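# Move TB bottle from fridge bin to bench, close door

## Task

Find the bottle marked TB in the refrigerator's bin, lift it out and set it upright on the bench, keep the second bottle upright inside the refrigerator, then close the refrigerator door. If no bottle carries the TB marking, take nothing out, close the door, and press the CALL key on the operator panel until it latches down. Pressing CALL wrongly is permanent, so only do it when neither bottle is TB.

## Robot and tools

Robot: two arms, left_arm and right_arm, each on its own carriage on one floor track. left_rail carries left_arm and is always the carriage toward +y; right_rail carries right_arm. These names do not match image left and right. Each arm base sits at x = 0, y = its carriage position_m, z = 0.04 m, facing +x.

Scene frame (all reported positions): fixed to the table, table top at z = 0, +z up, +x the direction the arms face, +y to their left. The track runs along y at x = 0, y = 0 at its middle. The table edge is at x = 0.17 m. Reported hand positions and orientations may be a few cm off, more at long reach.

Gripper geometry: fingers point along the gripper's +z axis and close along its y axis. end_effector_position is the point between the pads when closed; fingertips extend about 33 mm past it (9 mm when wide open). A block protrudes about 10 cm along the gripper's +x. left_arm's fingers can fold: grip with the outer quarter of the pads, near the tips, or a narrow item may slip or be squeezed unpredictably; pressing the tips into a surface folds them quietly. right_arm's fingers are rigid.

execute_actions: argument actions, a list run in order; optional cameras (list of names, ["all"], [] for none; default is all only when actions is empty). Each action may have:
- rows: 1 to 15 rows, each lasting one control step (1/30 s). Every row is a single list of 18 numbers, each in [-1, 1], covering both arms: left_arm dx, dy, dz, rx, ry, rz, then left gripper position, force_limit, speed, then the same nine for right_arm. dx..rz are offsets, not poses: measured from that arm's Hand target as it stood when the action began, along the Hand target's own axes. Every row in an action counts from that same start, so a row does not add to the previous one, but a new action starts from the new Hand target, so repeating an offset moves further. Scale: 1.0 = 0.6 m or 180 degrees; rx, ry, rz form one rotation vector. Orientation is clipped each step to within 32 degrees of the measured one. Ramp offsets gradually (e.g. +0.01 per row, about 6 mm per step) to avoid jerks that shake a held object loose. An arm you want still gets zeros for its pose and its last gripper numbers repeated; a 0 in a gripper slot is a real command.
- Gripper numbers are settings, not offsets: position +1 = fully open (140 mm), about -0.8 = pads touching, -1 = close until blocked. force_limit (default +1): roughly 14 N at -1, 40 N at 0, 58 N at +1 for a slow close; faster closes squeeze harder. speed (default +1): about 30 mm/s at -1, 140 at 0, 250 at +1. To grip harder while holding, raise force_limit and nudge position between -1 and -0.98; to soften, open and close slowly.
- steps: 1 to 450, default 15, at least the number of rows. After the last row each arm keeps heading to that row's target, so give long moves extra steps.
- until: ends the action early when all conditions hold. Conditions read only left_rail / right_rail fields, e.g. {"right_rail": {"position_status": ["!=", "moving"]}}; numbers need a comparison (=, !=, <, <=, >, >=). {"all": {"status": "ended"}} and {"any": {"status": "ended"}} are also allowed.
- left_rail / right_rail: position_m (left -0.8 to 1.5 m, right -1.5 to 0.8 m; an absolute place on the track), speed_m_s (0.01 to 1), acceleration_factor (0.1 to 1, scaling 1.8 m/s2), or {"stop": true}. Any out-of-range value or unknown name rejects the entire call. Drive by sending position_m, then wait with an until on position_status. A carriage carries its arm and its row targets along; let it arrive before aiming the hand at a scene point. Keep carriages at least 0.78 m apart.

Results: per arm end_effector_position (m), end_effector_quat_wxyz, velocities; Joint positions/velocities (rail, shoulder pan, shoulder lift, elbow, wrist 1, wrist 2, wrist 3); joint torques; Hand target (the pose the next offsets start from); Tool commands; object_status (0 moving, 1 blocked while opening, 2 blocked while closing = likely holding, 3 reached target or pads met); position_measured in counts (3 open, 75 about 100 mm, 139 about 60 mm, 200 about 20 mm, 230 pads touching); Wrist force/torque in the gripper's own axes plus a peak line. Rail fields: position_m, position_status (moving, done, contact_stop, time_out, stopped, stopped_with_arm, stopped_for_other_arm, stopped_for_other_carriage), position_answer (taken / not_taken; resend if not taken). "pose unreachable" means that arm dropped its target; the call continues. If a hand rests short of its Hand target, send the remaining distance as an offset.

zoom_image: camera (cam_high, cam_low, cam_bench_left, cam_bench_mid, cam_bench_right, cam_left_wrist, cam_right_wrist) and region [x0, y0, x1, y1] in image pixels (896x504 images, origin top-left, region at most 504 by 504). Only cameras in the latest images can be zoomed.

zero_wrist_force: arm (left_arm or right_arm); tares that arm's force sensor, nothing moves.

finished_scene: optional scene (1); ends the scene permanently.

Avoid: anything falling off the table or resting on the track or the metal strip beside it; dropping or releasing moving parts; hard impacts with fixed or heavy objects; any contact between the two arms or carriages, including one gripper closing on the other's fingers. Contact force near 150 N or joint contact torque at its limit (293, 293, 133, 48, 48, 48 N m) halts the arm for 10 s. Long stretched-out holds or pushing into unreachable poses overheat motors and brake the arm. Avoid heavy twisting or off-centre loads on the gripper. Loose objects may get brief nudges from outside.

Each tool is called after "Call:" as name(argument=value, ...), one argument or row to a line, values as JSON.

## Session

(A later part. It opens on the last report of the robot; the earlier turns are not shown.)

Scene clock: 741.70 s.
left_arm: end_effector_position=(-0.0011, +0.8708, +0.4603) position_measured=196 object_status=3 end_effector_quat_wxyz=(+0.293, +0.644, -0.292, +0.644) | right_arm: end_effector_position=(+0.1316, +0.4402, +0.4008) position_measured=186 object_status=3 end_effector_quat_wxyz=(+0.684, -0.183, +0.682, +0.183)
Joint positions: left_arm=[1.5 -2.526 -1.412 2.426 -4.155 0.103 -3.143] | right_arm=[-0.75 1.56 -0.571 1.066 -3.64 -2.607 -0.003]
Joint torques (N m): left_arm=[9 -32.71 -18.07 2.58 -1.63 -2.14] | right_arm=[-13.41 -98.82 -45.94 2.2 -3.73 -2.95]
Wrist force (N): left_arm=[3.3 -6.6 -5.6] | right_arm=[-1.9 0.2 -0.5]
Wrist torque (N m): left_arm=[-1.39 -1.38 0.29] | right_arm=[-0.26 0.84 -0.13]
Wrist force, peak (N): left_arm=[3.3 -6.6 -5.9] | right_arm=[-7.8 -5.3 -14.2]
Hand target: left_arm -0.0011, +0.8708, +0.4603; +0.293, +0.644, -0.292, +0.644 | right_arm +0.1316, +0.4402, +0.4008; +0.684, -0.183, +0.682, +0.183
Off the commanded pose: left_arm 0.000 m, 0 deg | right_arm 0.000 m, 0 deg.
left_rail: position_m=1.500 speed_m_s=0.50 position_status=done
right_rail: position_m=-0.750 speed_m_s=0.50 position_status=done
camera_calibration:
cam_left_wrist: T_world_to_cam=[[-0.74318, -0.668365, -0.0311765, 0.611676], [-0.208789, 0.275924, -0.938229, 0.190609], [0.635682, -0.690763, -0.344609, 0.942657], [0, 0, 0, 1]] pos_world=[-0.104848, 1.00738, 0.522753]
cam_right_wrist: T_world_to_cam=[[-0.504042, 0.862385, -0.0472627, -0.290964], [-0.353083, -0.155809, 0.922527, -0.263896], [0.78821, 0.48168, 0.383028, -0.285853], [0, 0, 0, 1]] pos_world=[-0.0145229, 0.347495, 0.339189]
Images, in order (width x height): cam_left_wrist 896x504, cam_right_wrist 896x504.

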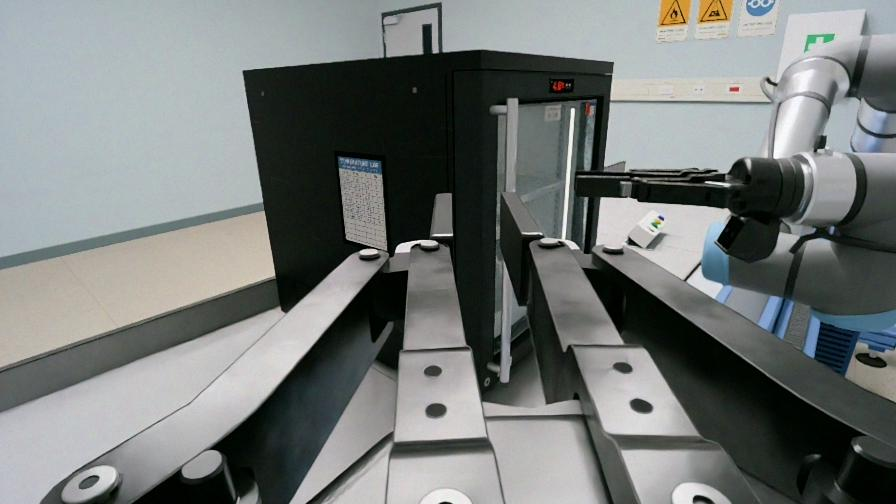

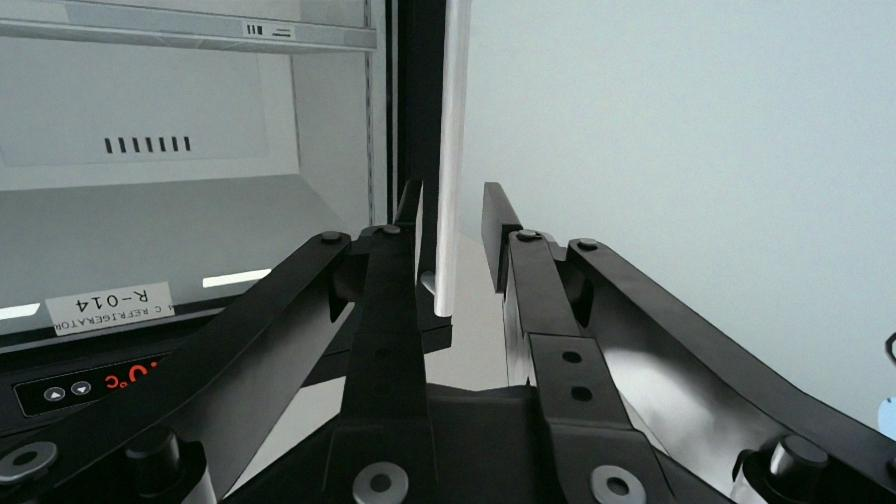

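Call:
execute_actions(
  actions=[
    {"rows":[[0,0,0,0,0,0,-0.53,-1,-1,0,0,0.05,0,0,0,-0.45,0,0]],"steps":12},
    {"rows":[[0,0,0,0,0,0,-0.53,-1,-1,0,0,0.05,0,0,0,-0.45,0,0]],"steps":40},
  ],
  cameras=["cam_right_wrist","cam_left_wrist"],
)

Call:
zoom_image(
  camera="cam_right_wrist",
  region=[380, 60, 560, 300],
)

Call:
zoom_image(
  camera="cam_left_wrist",
  region=[400, 80, 620, 220],
)

Scene clock: 759.40 s.
left_arm: end_effector_position=(-0.0011, +0.8708, +0.4603) position_measured=196 object_status=3 end_effector_quat_wxyz=(+0.293, +0.644, -0.292, +0.644) | right_arm: end_effector_position=(+0.1835, +0.4703, +0.4009) position_measured=186 object_status=3 end_effector_quat_wxyz=(+0.684, -0.183, +0.682, +0.183)
Joint positions: left_arm=[1.5 -2.526 -1.412 2.426 -4.155 0.103 -3.143] | right_arm=[-0.75 1.511 -0.532 0.986 -3.599 -2.557 -0.003]
Joint torques (N m): left_arm=[9.84 -31.81 -17.73 2.61 -1.33 -1.66] | right_arm=[-11.91 -100.98 -46.87 1.96 3.12 2.08]
Wrist force (N): left_arm=[2.9 -6.1 -5.9] | right_arm=[-2.2 0.0 -1.1]
Wrist torque (N m): left_arm=[-1.27 -1.31 0.29] | right_arm=[-0.29 0.89 -0.14]
Wrist force, peak (N): left_arm=[3.3 -6.6 -5.8] | right_arm=[-3.4 2.0 -9.8]
Hand target: left_arm -0.0011, +0.8708, +0.4603; +0.293, +0.644, -0.292, +0.644 | right_arm +0.1835, +0.4703, +0.4009; +0.684, -0.183, +0.682, +0.183
Off the commanded pose: left_arm 0.000 m, 0 deg | right_arm 0.000 m, 0 deg.
left_rail: position_m=1.500 speed_m_s=0.50 position_status=done
right_rail: position_m=-0.750 speed_m_s=0.50 position_status=done
camera_calibration:
cam_left_wrist: T_world_to_cam=[[-0.74318, -0.668365, -0.0311765, 0.611676], [-0.208789, 0.275924, -0.938229, 0.190609], [0.635682, -0.690763, -0.344609, 0.942657], [0, 0, 0, 1]] pos_world=[-0.104848, 1.00738, 0.522753]
cam_right_wrist: T_world_to_cam=[[-0.504042, 0.862385, -0.0472627, -0.290757], [-0.353083, -0.155809, 0.922527, -0.240973], [0.78821, 0.48168, 0.383028, -0.341298], [0, 0, 0, 1]] pos_world=[0.0373771, 0.377595, 0.339289]
Images, in order (width x height): cam_left_wrist 896x504, cam_right_wrist 896x504.

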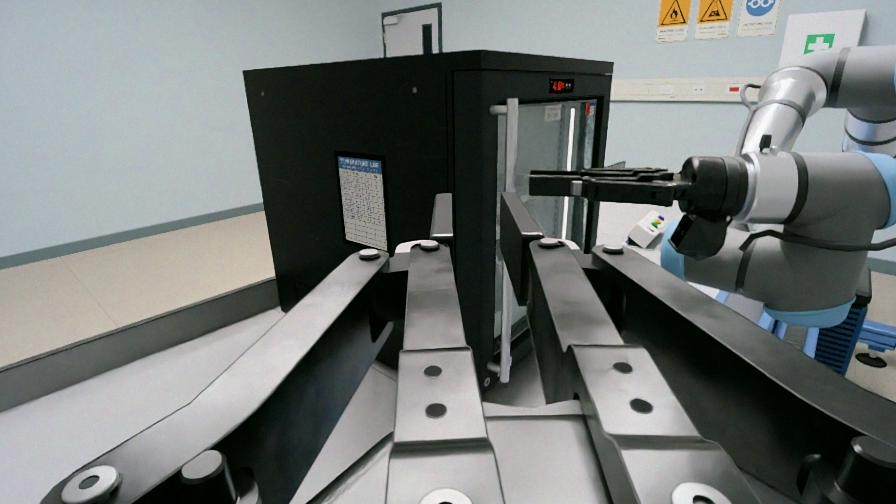

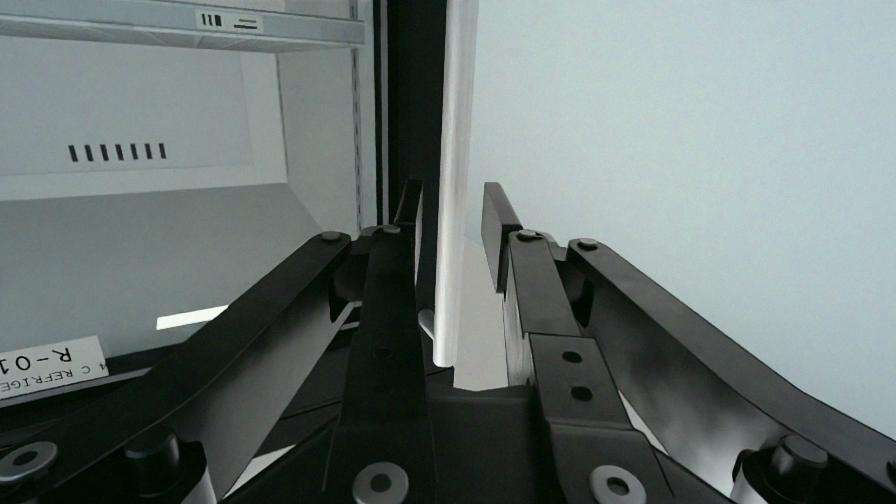

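Scaled by 2.100 from the camera's 896x504 image, which has a finer 1280x720 frame.

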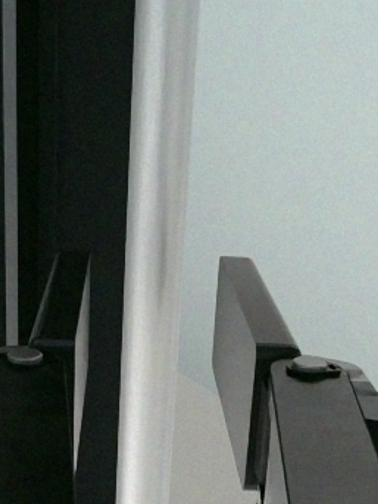

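Scaled by 2.291 from the camera's 896x504 image, which has a finer 1280x720 frame.

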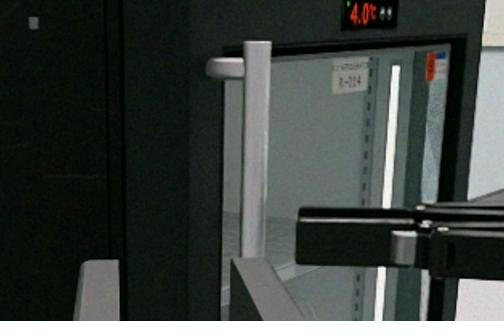

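Call:
execute_actions(
  actions=[
    {"rows":[[0,0,0,0,0,0,-0.53,-1,-1,0,0,0.033,0,0,0,-0.45,0,0]],"steps":12},
    {"rows":[[0,0,0,0,0,0,-0.53,-1,-1,0,0,0.033,0,0,0,-0.45,0,0]],"steps":40},
  ],
  cameras=["cam_right_wrist","cam_left_wrist"],
)

Call:
zoom_image(
  camera="cam_right_wrist",
  region=[380, 60, 560, 300],
)

Call:
zoom_image(
  camera="cam_left_wrist",
  region=[440, 120, 580, 220],
)

Scene clock: 767.97 s.
left_arm: end_effector_position=(-0.0011, +0.8708, +0.4603) position_measured=196 object_status=3 end_effector_quat_wxyz=(+0.293, +0.644, -0.292, +0.644) | right_arm: end_effector_position=(+0.2178, +0.4901, +0.4010) position_measured=186 object_status=3 end_effector_quat_wxyz=(+0.684, -0.183, +0.682, +0.183)
Joint positions: left_arm=[1.5 -2.526 -1.412 2.426 -4.155 0.103 -3.143] | right_arm=[-0.75 1.48 -0.501 0.924 -3.567 -2.526 -0.003]
Joint torques (N m): left_arm=[10.9 -32.46 -17.67 2.62 -1.18 -1.65] | right_arm=[-10.13 -105.45 -47.79 1.76 2.77 0.95]
Wrist force (N): left_arm=[3.1 -6.3 -5.9] | right_arm=[-2.3 0.1 -0.8]
Wrist torque (N m): left_arm=[-1.32 -1.34 0.29] | right_arm=[-0.29 0.91 -0.16]
Wrist force, peak (N): left_arm=[3.5 -6.7 -5.6] | right_arm=[-3.0 1.5 -6.9]
Hand target: left_arm -0.0011, +0.8708, +0.4603; +0.293, +0.644, -0.292, +0.644 | right_arm +0.2178, +0.4901, +0.4010; +0.684, -0.183, +0.682, +0.183
Off the commanded pose: left_arm 0.000 m, 0 deg | right_arm 0.000 m, 0 deg.
left_rail: position_m=1.500 speed_m_s=0.50 position_status=done
right_rail: position_m=-0.750 speed_m_s=0.50 position_status=done
camera_calibration:
cam_left_wrist: T_world_to_cam=[[-0.74318, -0.668365, -0.0311765, 0.611676], [-0.208789, 0.275924, -0.938229, 0.190609], [0.635682, -0.690763, -0.344609, 0.942657], [0, 0, 0, 1]] pos_world=[-0.104848, 1.00738, 0.522753]
cam_right_wrist: T_world_to_cam=[[-0.504042, 0.862385, -0.0472627, -0.290544], [-0.353083, -0.155809, 0.922527, -0.225777], [0.78821, 0.48168, 0.383028, -0.377871], [0, 0, 0, 1]] pos_world=[0.0716771, 0.397395, 0.339289]
Images, in order (width x height): cam_left_wrist 896x504, cam_right_wrist 896x504.

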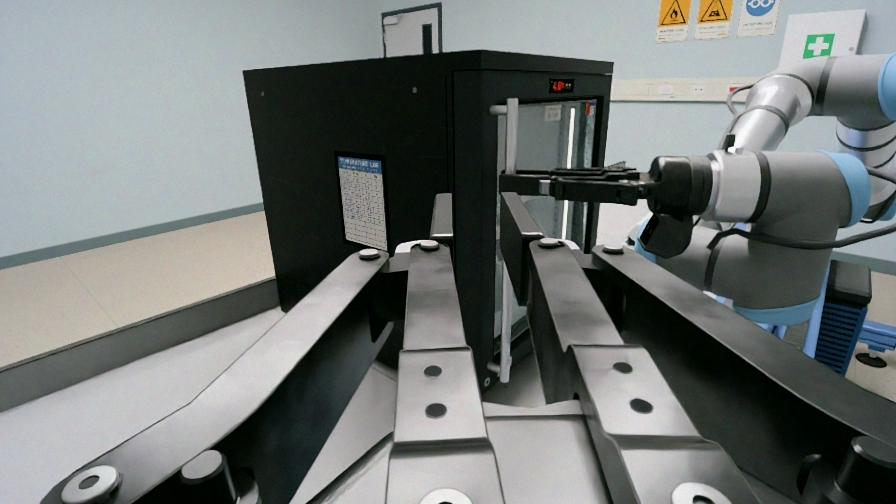

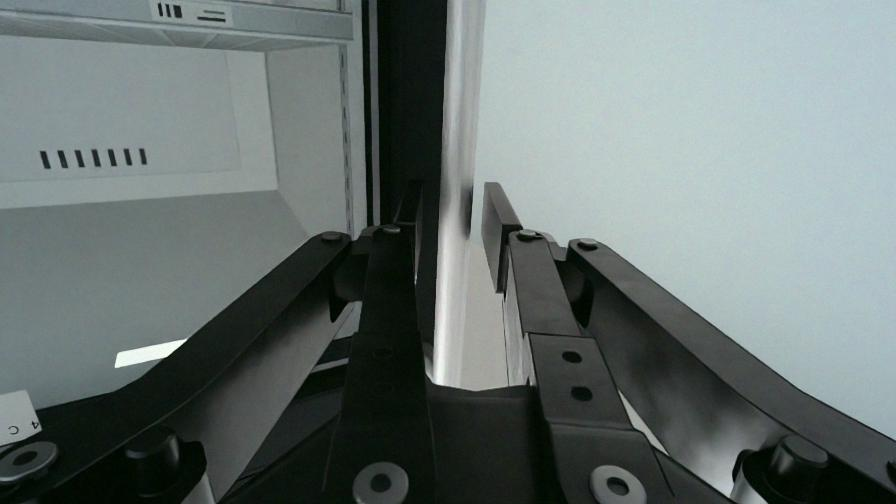

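Scaled by 2.100 from the camera's 896x504 image, which has a finer 1280x720 frame.

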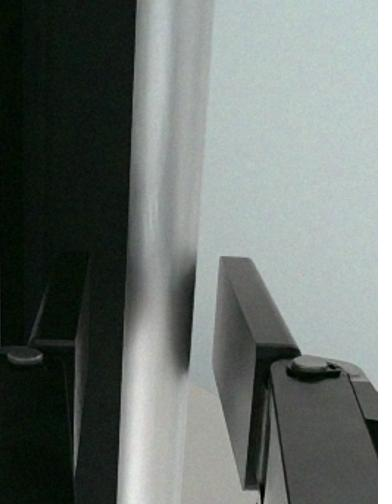

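Scaled by 3.600 from the camera's 896x504 image, which has a finer 1280x720 frame.

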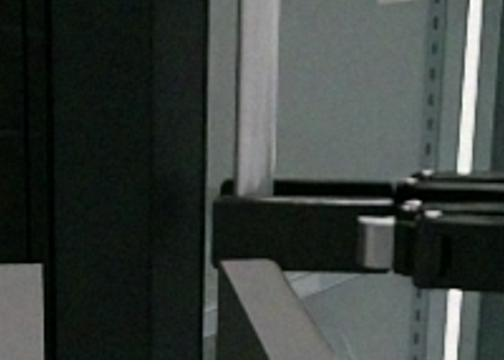

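Call:
execute_actions(
  actions=[
    {"rows":[[0,0,0,0,0,0,-0.53,-1,-1,0,0,0,0,0,0,-1,0.2,-1]],"steps":70},
  ],
)

Scene clock: 775.03 s.
left_arm: end_effector_position=(-0.0011, +0.8708, +0.4603) position_measured=196 object_status=3 end_effector_quat_wxyz=(+0.293, +0.644, -0.292, +0.644) | right_arm: end_effector_position=(+0.2178, +0.4901, +0.4010) position_measured=210 object_status=2 end_effector_quat_wxyz=(+0.684, -0.183, +0.682, +0.183)
Joint positions: left_arm=[1.5 -2.526 -1.412 2.426 -4.155 0.103 -3.143] | right_arm=[-0.75 1.48 -0.501 0.924 -3.567 -2.526 -0.003]
Joint torques (N m): left_arm=[9.42 -33.66 -17.97 2.56 -1.36 -1.18] | right_arm=[-10.75 -111.17 -28.3 -6.52 -13.04 -1.47]
Wrist force (N): left_arm=[3.0 -6.3 -5.4] | right_arm=[-4.8 26.9 1.1]
Wrist torque (N m): left_arm=[-1.31 -1.32 0.29] | right_arm=[-0.64 0.86 0.25]
Wrist force, peak (N): left_arm=[3.2 -6.7 -6.0] | right_arm=[-4.9 27.8 1.1]
Hand target: left_arm -0.0011, +0.8708, +0.4603; +0.293, +0.644, -0.292, +0.644 | right_arm +0.2178, +0.4901, +0.4010; +0.684, -0.183, +0.682, +0.183
Off the commanded pose: left_arm 0.000 m, 0 deg | right_arm 0.000 m, 0 deg.
left_rail: position_m=1.500 speed_m_s=0.50 position_status=done
right_rail: position_m=-0.750 speed_m_s=0.50 position_status=done

Call:
execute_actions(
  actions=[
    {"rows":[[0,0,0,0,0,0,-0.53,-1,-1,0,0.0107,-0.0319,-0.007,0,0,-1,0.2,-1]],"steps":8},
    {"rows":[[0,0,0,0,0,0,-0.53,-1,-1,0,0.0107,-0.0319,-0.007,0,0,-1,0.2,-1]],"steps":8},
    {"rows":[[0,0,0,0,0,0,-0.53,-1,-1,0,0.0172,-0.0653,-0.0139,0,0,-1,0.2,-1]],"steps":40},
  ],
  cameras=["cam_right_wrist","cam_left_wrist"],
)

Scene clock: 802.03 s.
left_arm: end_effector_position=(-0.0011, +0.8708, +0.4603) position_measured=196 object_status=3 end_effector_quat_wxyz=(+0.293, +0.644, -0.292, +0.644) | right_arm: end_effector_position=(+0.1398, +0.4692, +0.4008) position_measured=210 object_status=2 end_effector_quat_wxyz=(+0.675, -0.213, +0.674, +0.213)
Joint positions: left_arm=[1.5 -2.526 -1.412 2.426 -4.155 0.103 -3.143] | right_arm=[-0.75 1.536 -0.571 1.066 -3.639 -2.495 -0.003]
Joint torques (N m): left_arm=[9.61 -36.49 -16.98 2.08 -1.11 -0.61] | right_arm=[20 -124.91 -28.74 -2.26 6.23 1.65]
Wrist force (N): left_arm=[3.0 -6.3 -5.5] | right_arm=[-6.2 -9.6 -2.4]
Wrist torque (N m): left_arm=[-1.31 -1.33 0.29] | right_arm=[-0.46 0.92 0.29]
Wrist force, peak (N): left_arm=[3.3 -6.7 -5.9] | right_arm=[-7.3 30.8 28.9]
Hand target: left_arm -0.0011, +0.8708, +0.4603; +0.293, +0.644, -0.292, +0.644 | right_arm +0.1398, +0.4692, +0.4008; +0.675, -0.213, +0.674, +0.213
Off the commanded pose: left_arm 0.000 m, 0 deg | right_arm 0.000 m, 0 deg.
left_rail: position_m=1.500 speed_m_s=0.50 position_status=done
right_rail: position_m=-0.750 speed_m_s=0.50 position_status=done
camera_calibration:
cam_left_wrist: T_world_to_cam=[[-0.74318, -0.668365, -0.0311765, 0.611676], [-0.208789, 0.275924, -0.938229, 0.190609], [0.635682, -0.690763, -0.344609, 0.942657], [0, 0, 0, 1]] pos_world=[-0.104848, 1.00738, 0.522753]
cam_right_wrist: T_world_to_cam=[[-0.577599, 0.814945, -0.0473709, -0.279264], [-0.338157, -0.186048, 0.922516, -0.244383], [0.742987, 0.548863, 0.38304, -0.331482], [0, 0, 0, 1]] pos_world=[0.0023442, 0.364056, 0.339189]
Images, in order (width x height): cam_left_wrist 896x504, cam_right_wrist 896x504.

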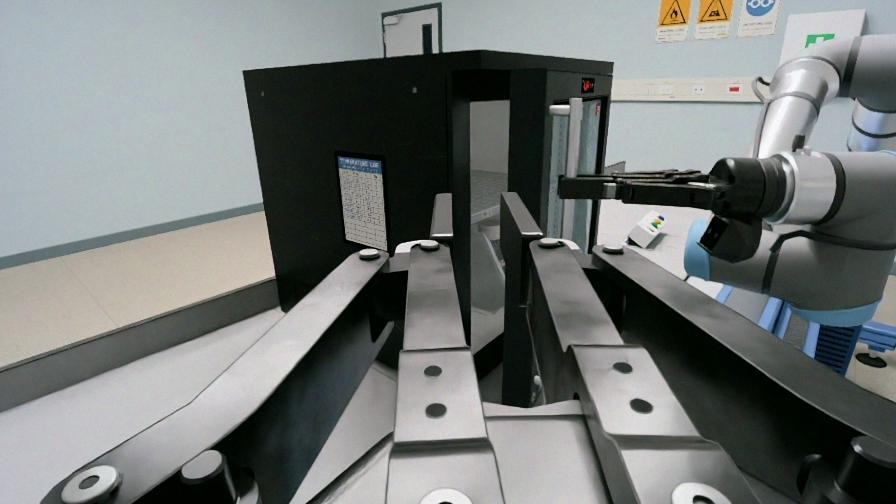

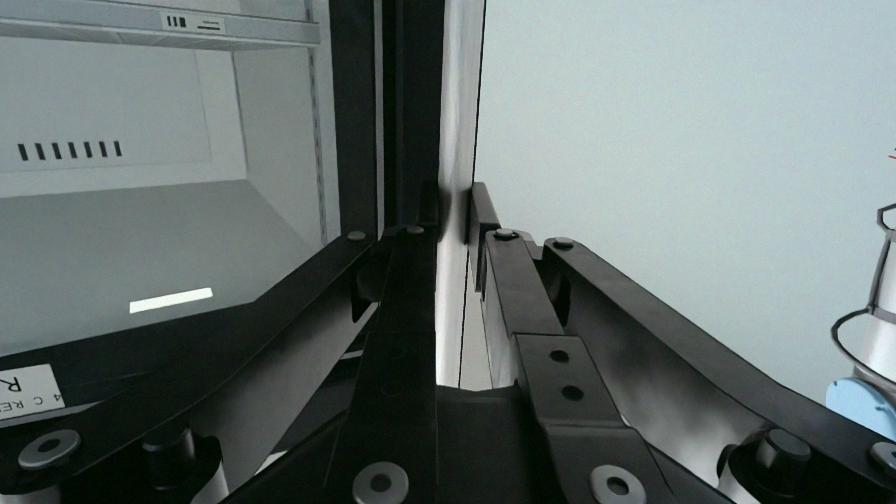

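Call:
execute_actions(
  actions=[
    {"rows":[[0,0,0,0,0,0,-0.53,-1,-1,0,0.0142,-0.0663,-0.0139,0,0,-1,0.2,-1]],"steps":10},
    {"rows":[[0,0,0,0,0,0,-0.53,-1,-1,0,0.0115,-0.0668,-0.0139,0,0,-1,0.2,-1]],"steps":10},
    {"rows":[[0,0,0,0,0,0,-0.53,-1,-1,0,0.0085,-0.0673,-0.0139,0,0,-1,0.2,-1]],"steps":10},
    {"rows":[[0,0,0,0,0,0,-0.53,-1,-1,0,0.0057,-0.0675,-0.0139,0,0,-1,0.2,-1]],"steps":10},
    {"rows":[[0,0,0,0,0,0,-0.53,-1,-1,0,0.0025,-0.068,-0.0139,0,0,-1,0.2,-1]],"steps":10},
    {"rows":[[0,0,0,0,0,0,-0.53,-1,-1,0,0,-0.0682,-0.0139,0,0,-1,0.2,-1]],"steps":40},
  ],
  cameras=["cam_left_wrist"],
)

Scene clock: 821.20 s.
left_arm: end_effector_position=(-0.0011, +0.8708, +0.4603) position_measured=196 object_status=3 end_effector_quat_wxyz=(+0.293, +0.644, -0.292, +0.644) | right_arm: end_effector_position=(-0.0013, +0.3820, +0.4013) position_measured=210 object_status=2 end_effector_quat_wxyz=(+0.654, -0.270, +0.653, +0.270)
Joint positions: left_arm=[1.5 -2.526 -1.412 2.426 -4.155 0.103 -3.143] | right_arm=[-0.75 1.647 -0.732 1.39 -3.803 -2.434 -0.003]
Joint torques (N m): left_arm=[9.3 -36.51 -19.43 1.84 -0.74 -0.6] | right_arm=[5.38 -104.1 -34.71 -1.62 2.05 -0.4]
Wrist force (N): left_arm=[3.3 -6.3 -5.7] | right_arm=[0.1 -10.8 -0.4]
Wrist torque (N m): left_arm=[-1.31 -1.39 0.29] | right_arm=[-0.29 1.01 0.19]
Wrist force, peak (N): left_arm=[3.1 -6.5 -6.0] | right_arm=[40.6 -131.8 -31.5]
Hand target: left_arm -0.0011, +0.8708, +0.4603; +0.293, +0.644, -0.292, +0.644 | right_arm -0.0013, +0.3820, +0.4013; +0.654, -0.270, +0.653, +0.270 (not the last commanded pose)
Tool commands: left_gripper/position=-0.53 left_gripper/force_limit=-1.0 left_gripper/speed=-1.0 right_gripper/position=-1.0 right_gripper/force_limit=+0.2 right_gripper/speed=-1.0
Off the commanded pose: left_arm 0.000 m, 0 deg.
FORCE FAULT: contact force on the right arm reached its limit, and that arm stopped for 10 seconds. The contact can be on any part of that arm, not only on its tool. That arm's remaining commands of this call were not run. That arm's target is now where it stood when the stop ended, not its last command. That arm accepts commands again.
left_rail: position_m=1.500 speed_m_s=0.50 position_status=done
right_rail: position_m=-0.750 speed_m_s=0.50 position_status=done
camera_calibration:
cam_left_wrist: T_world_to_cam=[[-0.74318, -0.668365, -0.0311765, 0.611676], [-0.208789, 0.275924, -0.938229, 0.190609], [0.635682, -0.690763, -0.344609, 0.942657], [0, 0, 0, 1]] pos_world=[-0.104848, 1.00738, 0.522753]
Images, in order (width x height): cam_left_wrist 896x504.

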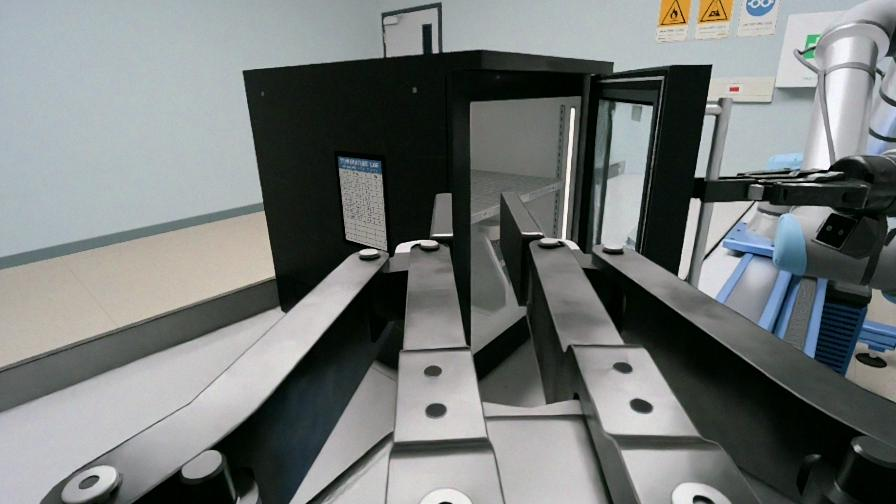

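Call:
execute_actions(
  actions=[
    {"rows":[[0,0,0,0,0,0,-0.53,-1,-1,0,0,0,0,0,0,-1,0.2,-1]],"steps":5},
    {"rows":[[0,0,0,0,0,0,-0.53,-1,-1,0,0.0003,-0.0336,-0.007,0,0,-1,0.2,-1]],"steps":30},
  ],
)

Scene clock: 852.03 s.
left_arm: end_effector_position=(-0.0011, +0.8708, +0.4603) position_measured=196 object_status=3 end_effector_quat_wxyz=(+0.293, +0.644, -0.292, +0.644) | right_arm: end_effector_position=(-0.0157, +0.3679, +0.4013) position_measured=210 object_status=2 end_effector_quat_wxyz=(+0.651, -0.277, +0.650, +0.277)
Joint positions: left_arm=[1.5 -2.526 -1.412 2.426 -4.155 0.103 -3.143] | right_arm=[-0.75 1.659 -0.753 1.433 -3.825 -2.424 -0.003]
Joint torques (N m): left_arm=[9.68 -37.01 -17.99 1.58 -0.65 -0.43] | right_arm=[21.75 -115.04 -27.33 -4.27 6.11 0.42]
Wrist force (N): left_arm=[3.1 -6.2 -5.5] | right_arm=[-1.0 -8.2 0.0]
Wrist torque (N m): left_arm=[-1.29 -1.35 0.29] | right_arm=[-0.48 0.91 0.18]
Wrist force, peak (N): left_arm=[3.3 -6.6 -5.7] | right_arm=[8.9 -20.7 -4.5]
Hand target: left_arm -0.0011, +0.8708, +0.4603; +0.293, +0.644, -0.292, +0.644 | right_arm -0.0157, +0.3679, +0.4013; +0.651, -0.277, +0.650, +0.277
Off the commanded pose: left_arm 0.000 m, 0 deg | right_arm 0.000 m, 0 deg.
left_rail: position_m=1.500 speed_m_s=0.50 position_status=done
right_rail: position_m=-0.750 speed_m_s=0.50 position_status=done

Call:
execute_actions(
  actions=[
    {"rows":[[0,0,0,0,0,0,-0.53,-1,-1,0,0.001,-0.0336,-0.007,0,0,-1,0.2,-1]],"steps":9},
    {"rows":[[0,0,0,0,0,0,-0.53,-1,-1,0,-0.0024,-0.0643,-0.0139,0,0,-1,0.2,-1]],"steps":30},
  ],
)

Scene clock: 861.30 s.
left_arm: end_effector_position=(-0.0011, +0.8708, +0.4603) position_measured=196 object_status=3 end_effector_quat_wxyz=(+0.293, +0.644, -0.292, +0.644) | right_arm: end_effector_position=(-0.0552, +0.3244, +0.4011) position_measured=210 object_status=2 end_effector_quat_wxyz=(+0.642, -0.298, +0.640, +0.299)
Joint positions: left_arm=[1.5 -2.526 -1.412 2.426 -4.155 0.103 -3.143] | right_arm=[-0.75 1.692 -0.815 1.557 -3.887 -2.392 -0.003]
Joint torques (N m): left_arm=[9.8 -38.96 -17.99 1.62 -0.76 -0.22] | right_arm=[56.84 -99.63 -29.92 0 20.33 -1.78]
Wrist force (N): left_arm=[3.2 -6.2 -5.4] | right_arm=[-6.0 -47.2 1.5]
Wrist torque (N m): left_arm=[-1.29 -1.36 0.29] | right_arm=[0.07 0.88 0.10]
Wrist force, peak (N): left_arm=[3.5 -6.6 -5.7] | right_arm=[40.1 -63.1 -1.7]
Hand target: left_arm -0.0011, +0.8708, +0.4603; +0.293, +0.644, -0.292, +0.644 | right_arm -0.0552, +0.3244, +0.4011; +0.642, -0.298, +0.640, +0.299
Off the commanded pose: left_arm 0.000 m, 0 deg | right_arm 0.000 m, 0 deg.
left_rail: position_m=1.500 speed_m_s=0.50 position_status=done
right_rail: position_m=-0.750 speed_m_s=0.50 position_status=done

Call:
execute_actions(
  actions=[
    {"rows":[[0,0,0,0,0,0,-0.53,-1,-1,0,-0.0088,-0.063,-0.0139,0,0,-1,0.2,-1]],"steps":12},
    {"rows":[[0,0,0,0,0,0,-0.53,-1,-1,0,-0.009,-0.0627,-0.0139,0,0,-1,0.2,-1]],"steps":30},
  ],
)

Scene clock: 882.93 s.
left_arm: end_effector_position=(-0.0011, +0.8708, +0.4603) position_measured=196 object_status=3 end_effector_quat_wxyz=(+0.293, +0.644, -0.292, +0.644) | right_arm: end_effector_position=(-0.0942, +0.2590, +0.4010) position_measured=210 object_status=2 end_effector_quat_wxyz=(+0.628, -0.326, +0.627, +0.326)
Joint positions: left_arm=[1.5 -2.526 -1.412 2.426 -4.155 0.103 -3.143] | right_arm=[-0.75 1.725 -0.902 1.73 -3.973 -2.338 -0.002]
Joint torques (N m): left_arm=[7.63 -38.87 -18.7 1.59 -0.79 -0.34] | right_arm=[14.7 -90.95 -14.74 -2.2 3.54 -2.16]
Wrist force (N): left_arm=[3.0 -6.3 -5.4] | right_arm=[-13.4 -1.5 0.1]
Wrist torque (N m): left_arm=[-1.32 -1.33 0.29] | right_arm=[-0.41 0.74 0.15]
Wrist force, peak (N): left_arm=[3.5 -6.4 -5.8] | right_arm=[39.1 -74.8 3.9]
Hand target: left_arm -0.0011, +0.8708, +0.4603; +0.293, +0.644, -0.292, +0.644 | right_arm -0.0942, +0.2590, +0.4010; +0.628, -0.326, +0.627, +0.326
Off the commanded pose: left_arm 0.000 m, 0 deg | right_arm 0.000 m, 0 deg.
left_rail: position_m=1.500 speed_m_s=0.50 position_status=done
right_rail: position_m=-0.750 speed_m_s=0.50 position_status=done

Call:
execute_actions(
  actions=[
    {"rows":[[0,0,0,0,0,0,-0.53,-1,-1,0,-0.0118,-0.0628,-0.0139,0,0,-1,0.2,-1]],"steps":12},
    {"rows":[[0,0,0,0,0,0,-0.53,-1,-1,0,-0.0145,-0.062,-0.0139,0,0,-1,0.2,-1]],"steps":30},
  ],
)

Call:
execute_actions(
  actions=[
    {"rows":[[0,0,0,0,0,0,-0.53,-1,-1,0,-0.0173,-0.0612,-0.0139,0,0,-1,0.2,-1]],"steps":30},
  ],
  cameras=["cam_left_wrist","cam_right_wrist"],
)

Scene clock: 899.40 s.
left_arm: end_effector_position=(-0.0011, +0.8708, +0.4603) position_measured=196 object_status=3 end_effector_quat_wxyz=(+0.293, +0.644, -0.292, +0.644) | right_arm: end_effector_position=(-0.1228, +0.1880, +0.4008) position_measured=210 object_status=2 end_effector_quat_wxyz=(+0.613, -0.353, +0.612, +0.353)
Joint positions: left_arm=[1.5 -2.526 -1.412 2.426 -4.155 0.103 -3.143] | right_arm=[-0.75 1.75 -0.989 1.903 -4.058 -2.275 -0.002]
Joint torques (N m): left_arm=[9.9 -41.28 -19.11 0.97 -1.04 0.2] | right_arm=[8.16 -79.83 -9.27 -1.3 0.51 -1.84]
Wrist force (N): left_arm=[3.1 -6.5 -5.6] | right_arm=[-17.0 6.3 -1.4]
Wrist torque (N m): left_arm=[-1.36 -1.35 0.29] | right_arm=[-0.54 0.68 0.07]
Wrist force, peak (N): left_arm=[3.3 -6.8 -5.6] | right_arm=[36.2 -28.7 5.8]
Hand target: left_arm -0.0011, +0.8708, +0.4603; +0.293, +0.644, -0.292, +0.644 | right_arm -0.1228, +0.1880, +0.4008; +0.613, -0.353, +0.612, +0.353
Off the commanded pose: left_arm 0.000 m, 0 deg | right_arm 0.000 m, 0 deg.
left_rail: position_m=1.500 speed_m_s=0.50 position_status=done
right_rail: position_m=-0.750 speed_m_s=0.50 position_status=done

Scene clock: 900.60 s.
left_arm: end_effector_position=(-0.0011, +0.8708, +0.4603) position_measured=196 object_status=3 end_effector_quat_wxyz=(+0.293, +0.644, -0.292, +0.644) | right_arm: end_effector_position=(-0.1322, +0.1511, +0.4007) position_measured=210 object_status=2 end_effector_quat_wxyz=(+0.606, -0.366, +0.604, +0.367)
Joint positions: left_arm=[1.5 -2.526 -1.412 2.426 -4.155 0.103 -3.143] | right_arm=[-0.75 1.757 -1.034 1.99 -4.101 -2.238 -0.002]
Joint torques (N m): left_arm=[6.61 -42.28 -18.25 1.24 -0.72 0.24] | right_arm=[-7.78 -72.75 -4.43 -1.18 -3.9 -1.89]
Wrist force (N): left_arm=[3.1 -6.2 -5.6] | right_arm=[-19.7 18.2 -4.8]
Wrist torque (N m): left_arm=[-1.30 -1.35 0.30] | right_arm=[-0.60 0.61 0.04]
Wrist force, peak (N): left_arm=[3.4 -6.5 -5.7] | right_arm=[28.5 -16.4 7.2]
Hand target: left_arm -0.0011, +0.8708, +0.4603; +0.293, +0.644, -0.292, +0.644 | right_arm -0.1322, +0.1511, +0.4007; +0.606, -0.366, +0.604, +0.367
Off the commanded pose: left_arm 0.000 m, 0 deg | right_arm 0.000 m, 0 deg.
left_rail: position_m=1.500 speed_m_s=0.50 position_status=done
right_rail: position_m=-0.750 speed_m_s=0.50 position_status=done
camera_calibration:
cam_left_wrist: T_world_to_cam=[[-0.74318, -0.668365, -0.0311765, 0.611676], [-0.208789, 0.275924, -0.938229, 0.190609], [0.635682, -0.690763, -0.344609, 0.942657], [0, 0, 0, 1]] pos_world=[-0.104848, 1.00738, 0.522753]
cam_right_wrist: T_world_to_cam=[[-0.887474, 0.458435, -0.0471956, -0.164275], [-0.215021, -0.321311, 0.922239, -0.358681], [0.407622, 0.828612, 0.383728, -0.041571], [0, 0, 0, 1]] pos_world=[-0.205968, -0.00549251, 0.338989]
Images, in order (width x height): cam_left_wrist 896x504, cam_right_wrist 896x504.

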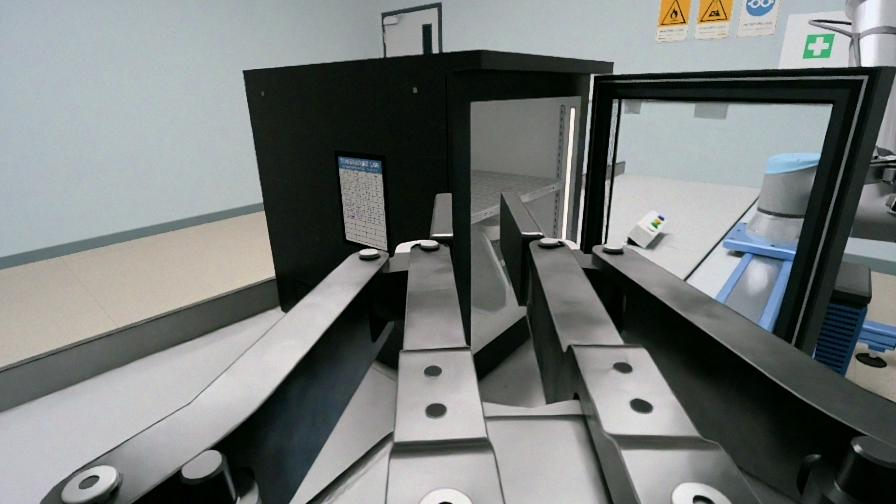

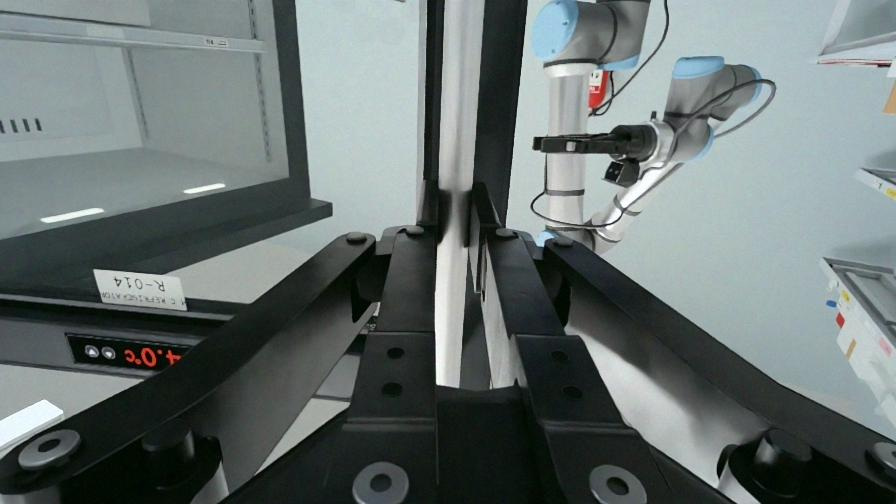

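Call:
execute_actions(
  actions=[
    {"left_rail":{"position_m":1.25}},
    {"steps":150,"until":{"left_rail":{"position_status":["!=","moving"]}}},
    {"rows":[[-0.089,-0.027,0.157,0.0167,0,0,0.05,-1,0,0,0,0,0,0,0,-1,0.2,-1]],"steps":18},
    {"rows":[[-0.089,-0.027,0.157,0.0167,0,0,0.05,-1,0,0,0,0,0,0,0,-1,0.2,-1]],"steps":18},
    {"rows":[[-0.089,-0.027,0.157,0.0167,0,0,0.05,-1,0,0,0,0,0,0,0,-1,0.2,-1]],"steps":40},
  ],
  cameras=["cam_left_wrist"],
)

Scene clock: 927.03 s.
left_arm: end_effector_position=(+0.2304, +0.4523, +0.3001) position_measured=123 object_status=3 end_effector_quat_wxyz=(+0.241, +0.665, -0.241, +0.665) | right_arm: end_effector_position=(-0.1322, +0.1511, +0.4007) position_measured=210 object_status=2 end_effector_quat_wxyz=(+0.606, -0.366, +0.604, +0.367)
Joint positions: left_arm=[1.25 -1.929 -0.945 2.168 -4.364 -0.337 -3.142] | right_arm=[-0.75 1.757 -1.034 1.99 -4.101 -2.238 -0.002]
Joint torques (N m): left_arm=[10.11 -56.74 -24.22 -4.14 -2.05 1.81] | right_arm=[-20.8 -56.56 -4.71 1.12 -5.41 -1.73]
Wrist force (N): left_arm=[2.9 -5.7 -5.3] | right_arm=[-20.3 18.3 -5.1]
Wrist torque (N m): left_arm=[-1.16 -1.29 0.06] | right_arm=[-0.58 0.66 0.04]
Wrist force, peak (N): left_arm=[9.6 -7.8 -14.7] | right_arm=[-20.5 18.7 -5.0]
Hand target: left_arm +0.2304, +0.4523, +0.3001; +0.241, +0.665, -0.241, +0.665 | right_arm -0.1322, +0.1511, +0.4007; +0.606, -0.366, +0.604, +0.367
Off the commanded pose: left_arm 0.000 m, 0 deg | right_arm 0.000 m, 0 deg.
left_rail: position_m=1.250 speed_m_s=0.50 position_status=done
right_rail: position_m=-0.750 speed_m_s=0.50 position_status=done
camera_calibration:
cam_left_wrist: T_world_to_cam=[[-0.629258, -0.776572, -0.0311386, 0.521656], [-0.249568, 0.239845, -0.938184, 0.229802], [0.736036, -0.582589, -0.344732, 0.379172], [0, 0, 0, 1]] pos_world=[0.106523, 0.570888, 0.362553]
Images, in order (width x height): cam_left_wrist 896x504.

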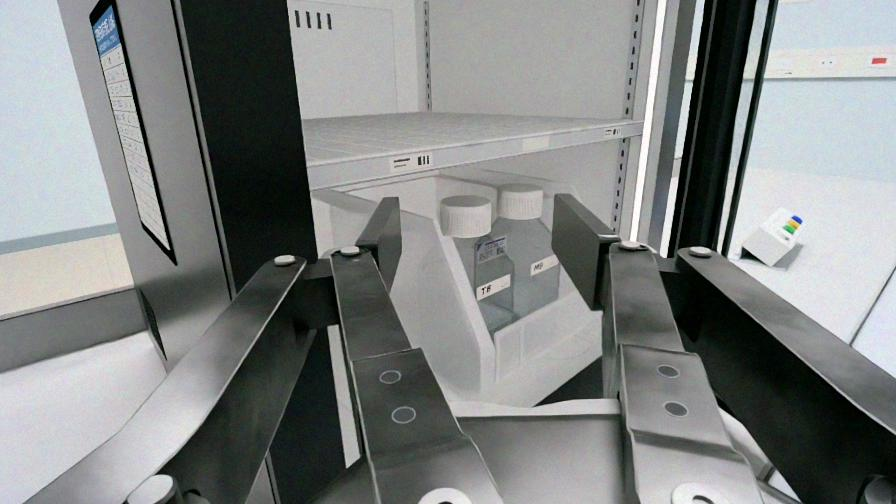

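Call:
zoom_image(
  camera="cam_left_wrist",
  region=[400, 140, 640, 410],
)

Scaled by 1.867 from the camera's 896x504 image, which has a finer 1280x720 frame.

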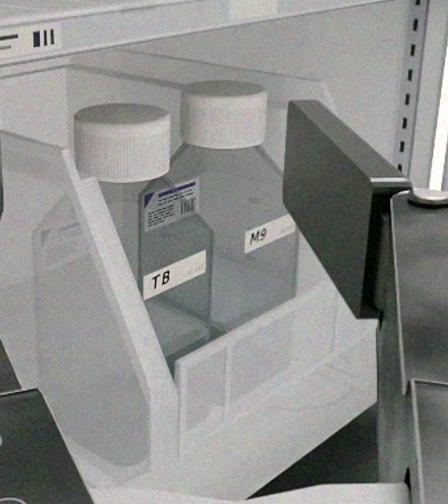

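Call:
execute_actions(
  actions=[
    {"rows":[[0.15,0,0,0,0,0,0.05,-1,0,0,0,0,0,0,0,-1,0.2,-1]],"steps":45},
  ],
  cameras=["cam_left_wrist"],
)

Call:
zoom_image(
  camera="cam_left_wrist",
  region=[380, 180, 640, 440],
)

Scene clock: 972.67 s.
left_arm: end_effector_position=(+0.2304, +0.4523, +0.3901) position_measured=123 object_status=3 end_effector_quat_wxyz=(+0.241, +0.665, -0.241, +0.665) | right_arm: end_effector_position=(-0.1322, +0.1511, +0.4007) position_measured=210 object_status=2 end_effector_quat_wxyz=(+0.606, -0.366, +0.604, +0.367)
Joint positions: left_arm=[1.25 -1.929 -1.107 2.167 -4.201 -0.337 -3.142] | right_arm=[-0.75 1.757 -1.034 1.99 -4.101 -2.238 -0.002]
Joint torques (N m): left_arm=[-11.18 -77.82 -17.04 1.67 2.45 -2.23] | right_arm=[-18.98 -54.56 -4.53 3.03 -6.33 -1.99]
Wrist force (N): left_arm=[3.3 -5.8 -5.4] | right_arm=[-20.3 18.2 -5.0]
Wrist torque (N m): left_arm=[-1.20 -1.36 0.30] | right_arm=[-0.61 0.65 0.05]
Wrist force, peak (N): left_arm=[-9.1 -6.9 -6.5] | right_arm=[-20.4 18.7 -5.1]
Hand target: left_arm +0.2304, +0.4523, +0.3901; +0.241, +0.665, -0.241, +0.665 | right_arm -0.1322, +0.1511, +0.4007; +0.606, -0.366, +0.604, +0.367
Off the commanded pose: left_arm 0.000 m, 0 deg | right_arm 0.000 m, 0 deg.
left_rail: position_m=1.250 speed_m_s=0.50 position_status=done
right_rail: position_m=-0.750 speed_m_s=0.50 position_status=done
camera_calibration:
cam_left_wrist: T_world_to_cam=[[-0.629258, -0.776572, -0.0311386, 0.524521], [-0.249568, 0.239845, -0.938184, 0.314263], [0.736036, -0.582589, -0.344732, 0.410124], [0, 0, 0, 1]] pos_world=[0.106623, 0.570888, 0.452553]
Images, in order (width x height): cam_left_wrist 896x504.

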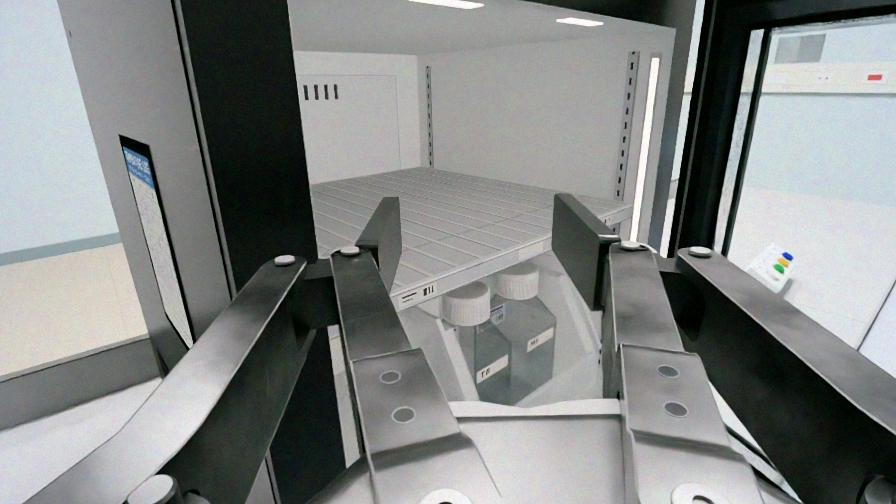

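Scaled by 1.938 from the camera's 896x504 image, which has a finer 1280x720 frame.

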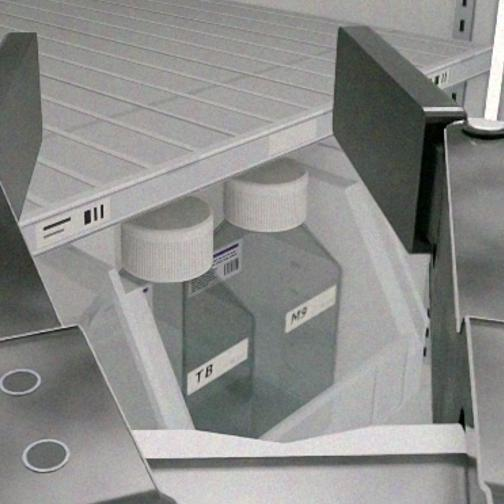

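Call:
execute_actions(
  actions=[
    {"rows":[[-0.1,0.14,0.072,0,0,0,0.05,-1,0,0,0,0,0,0,0,-1,0.2,-1]],"steps":25},
    {"rows":[[0,0,0,0.0594,-0.0278,0,0.05,-1,0,0,0,0,0,0,0,-1,0.2,-1]],"steps":16},
    {"rows":[[0,0,0,0.0594,-0.0278,0,0.05,-1,0,0,0,0,0,0,0,-1,0.2,-1]],"steps":40},
  ],
  cameras=["cam_left_wrist"],
)

Scene clock: 1177.90 s.
left_arm: end_effector_position=(+0.2107, +0.3609, +0.3294) position_measured=123 object_status=3 end_effector_quat_wxyz=(+0.134, +0.718, -0.163, +0.663) | right_arm: end_effector_position=(-0.1322, +0.1511, +0.4007) position_measured=210 object_status=2 end_effector_quat_wxyz=(+0.606, -0.366, +0.604, +0.367)
Joint positions: left_arm=[1.25 -1.934 -1.052 1.998 -3.126 -0.103 -4.075] | right_arm=[-0.75 1.757 -1.034 1.99 -4.101 -2.238 -0.002]
Joint torques (N m): left_arm=[12.04 -92.96 -23.97 -1.31 0.42 -1.78] | right_arm=[-21.65 -57.02 -4.5 4.7 -7.51 -2.35]
Wrist force (N): left_arm=[2.5 -6.1 -5.7] | right_arm=[-20.2 18.6 -5.1]
Wrist torque (N m): left_arm=[-1.25 -1.16 0.31] | right_arm=[-0.52 0.65 0.05]
Wrist force, peak (N): left_arm=[11.3 -17.1 -8.6] | right_arm=[-20.7 18.7 -4.6]
Hand target: left_arm +0.2097, +0.3601, +0.3301; +0.092, +0.753, -0.133, +0.638 | right_arm -0.1322, +0.1511, +0.4007; +0.606, -0.366, +0.604, +0.367
Off the commanded pose: left_arm 0.001 m, 8 deg | right_arm 0.000 m, 0 deg.
left_rail: position_m=1.250 speed_m_s=0.50 position_status=done
right_rail: position_m=-0.750 speed_m_s=0.50 position_status=done
camera_calibration:
cam_left_wrist: T_world_to_cam=[[-0.400427, -0.914531, -0.0573745, 0.449477], [-0.365917, 0.216993, -0.904996, 0.296231], [0.840097, -0.341391, -0.421532, 0.266824], [0, 0, 0, 1]] pos_world=[0.0642207, 0.437871, 0.406351]
Images, in order (width x height): cam_left_wrist 896x504.

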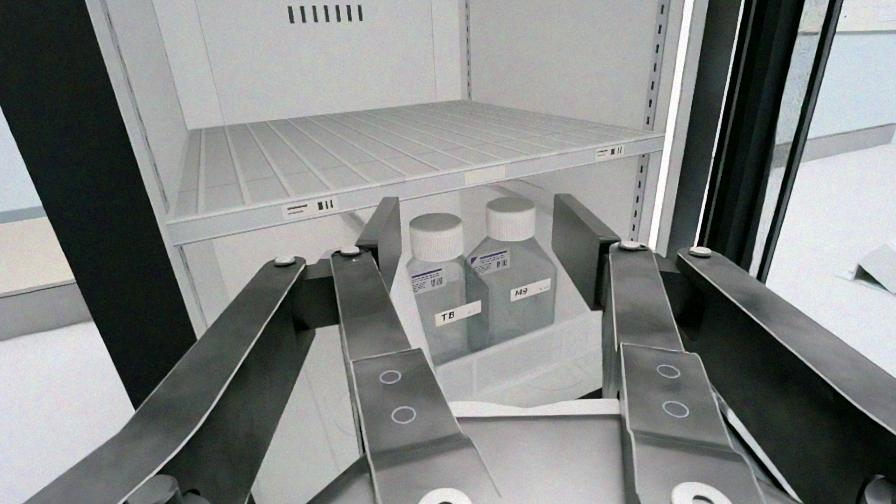

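Call:
execute_actions(
  actions=[
    {"rows":[[0,0,0,0,0,0,0.05,-1,0,0,0,0,0,0,0,-1,0.2,-1]],"steps":20},
    {"rows":[[0,0,0,0.0594,-0.0278,0,0.05,-1,0,0,0,0,0,0,0,-1,0.2,-1]],"steps":25},
    {"rows":[[0,0,0,0.0594,-0.0278,0,0.05,-1,0,0,0,0,0,0,0,-1,0.2,-1]],"steps":60},
  ],
  cameras=["cam_left_wrist"],
)

Scene clock: 1188.73 s.
left_arm: end_effector_position=(+0.2097, +0.3602, +0.3301) position_measured=123 object_status=3 end_effector_quat_wxyz=(-0.061, +0.809, -0.020, +0.584) | right_arm: end_effector_position=(-0.1322, +0.1511, +0.4007) position_measured=210 object_status=2 end_effector_quat_wxyz=(+0.606, -0.366, +0.604, +0.367)
Joint positions: left_arm=[1.25 -1.883 -1.054 1.46 -1.116 -0.499 -5.508] | right_arm=[-0.75 1.757 -1.034 1.99 -4.101 -2.238 -0.002]
Joint torques (N m): left_arm=[11.76 -77.79 -50.72 0.83 -0.49 -2.32] | right_arm=[-17.13 -58.1 -4.85 4.95 -8.45 -1.82]
Wrist force (N): left_arm=[2.6 -5.9 -5.6] | right_arm=[-20.1 18.6 -5.2]
Wrist torque (N m): left_arm=[-1.23 -1.10 0.27] | right_arm=[-0.53 0.63 0.05]
Wrist force, peak (N): left_arm=[-3.7 -8.1 -6.5] | right_arm=[-20.6 18.6 -5.2]
Hand target: left_arm +0.2097, +0.3602, +0.3301; -0.061, +0.809, -0.020, +0.584 | right_arm -0.1322, +0.1511, +0.4007; +0.606, -0.366, +0.604, +0.367
Off the commanded pose: left_arm 0.000 m, 0 deg | right_arm 0.000 m, 0 deg.
left_rail: position_m=1.250 speed_m_s=0.50 position_status=done
right_rail: position_m=-0.750 speed_m_s=0.50 position_status=done
camera_calibration:
cam_left_wrist: T_world_to_cam=[[0.0418918, -0.986718, -0.156948, 0.414502], [-0.626412, 0.0964393, -0.773504, 0.351239], [0.778366, 0.130717, -0.614052, 0.174167], [0, 0, 0, 1]] pos_world=[0.0670905, 0.352357, 0.443688]
Images, in order (width x height): cam_left_wrist 896x504.

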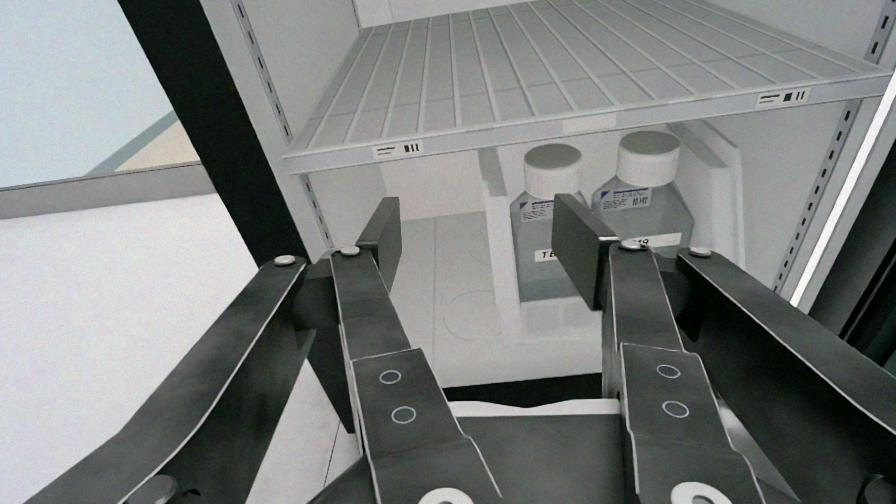

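Call:
execute_actions(
  actions=[
    {"rows":[[0,0,0,0,0,-0.041,0.05,-1,0,0,0,0,0,0,0,-1,0.2,-1]],"steps":40},
  ],
  cameras=["cam_left_wrist"],
)

Call:
zoom_image(
  camera="cam_left_wrist",
  region=[420, 60, 760, 400],
)

Scene clock: 1203.70 s.
left_arm: end_effector_position=(+0.2097, +0.3601, +0.3301) position_measured=123 object_status=3 end_effector_quat_wxyz=(-0.024, +0.809, +0.032, +0.586) | right_arm: end_effector_position=(-0.1322, +0.1511, +0.4007) position_measured=210 object_status=2 end_effector_quat_wxyz=(+0.606, -0.366, +0.604, +0.367)
Joint positions: left_arm=[1.25 -1.883 -1.054 1.46 -1.116 -0.499 -5.637] | right_arm=[-0.75 1.757 -1.034 1.99 -4.101 -2.238 -0.002]
Joint torques (N m): left_arm=[-10.34 -76.07 -50.45 0.47 3.95 -2.27] | right_arm=[-18.72 -58.34 -3.97 4.64 -9.09 -1.9]
Wrist force (N): left_arm=[2.6 -6.0 -5.6] | right_arm=[-20.0 18.4 -5.0]
Wrist torque (N m): left_arm=[-1.22 -1.12 0.30] | right_arm=[-0.56 0.58 0.04]
Wrist force, peak (N): left_arm=[3.1 -6.3 -5.8] | right_arm=[-20.3 18.9 -4.9]
Hand target: left_arm +0.2097, +0.3601, +0.3301; -0.024, +0.809, +0.032, +0.586 | right_arm -0.1322, +0.1511, +0.4007; +0.606, -0.366, +0.604, +0.367
Off the commanded pose: left_arm 0.000 m, 0 deg | right_arm 0.000 m, 0 deg.
left_rail: position_m=1.250 speed_m_s=0.50 position_status=done
right_rail: position_m=-0.750 speed_m_s=0.50 position_status=done
camera_calibration:
cam_left_wrist: T_world_to_cam=[[0.082668, -0.995956, -0.0351795, 0.36909], [-0.620322, -0.0237968, -0.783986, 0.396763], [0.779978, 0.0866332, -0.619781, 0.191612], [0, 0, 0, 1]] pos_world=[0.0661557, 0.360439, 0.442798]
Images, in order (width x height): cam_left_wrist 896x504.

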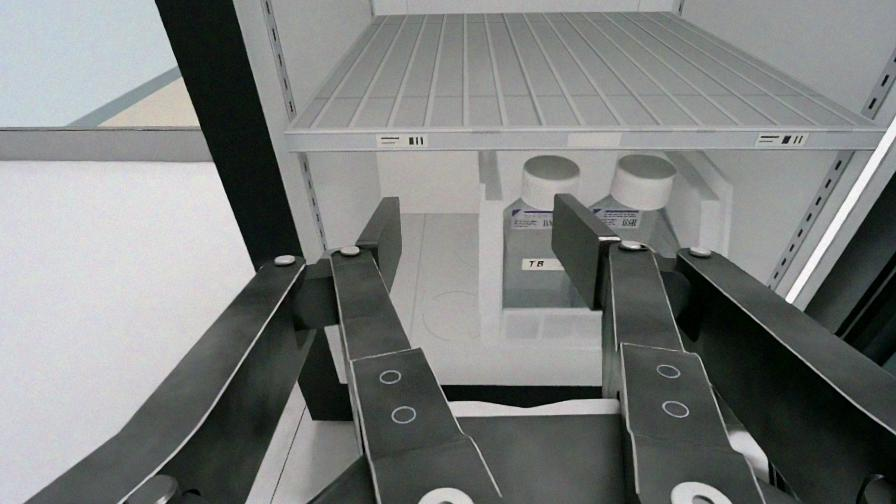

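Scaled by 1.482 from the camera's 896x504 image, which has a finer 1280x720 frame.

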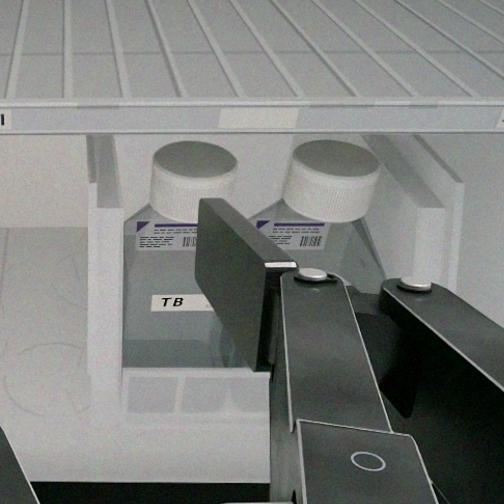

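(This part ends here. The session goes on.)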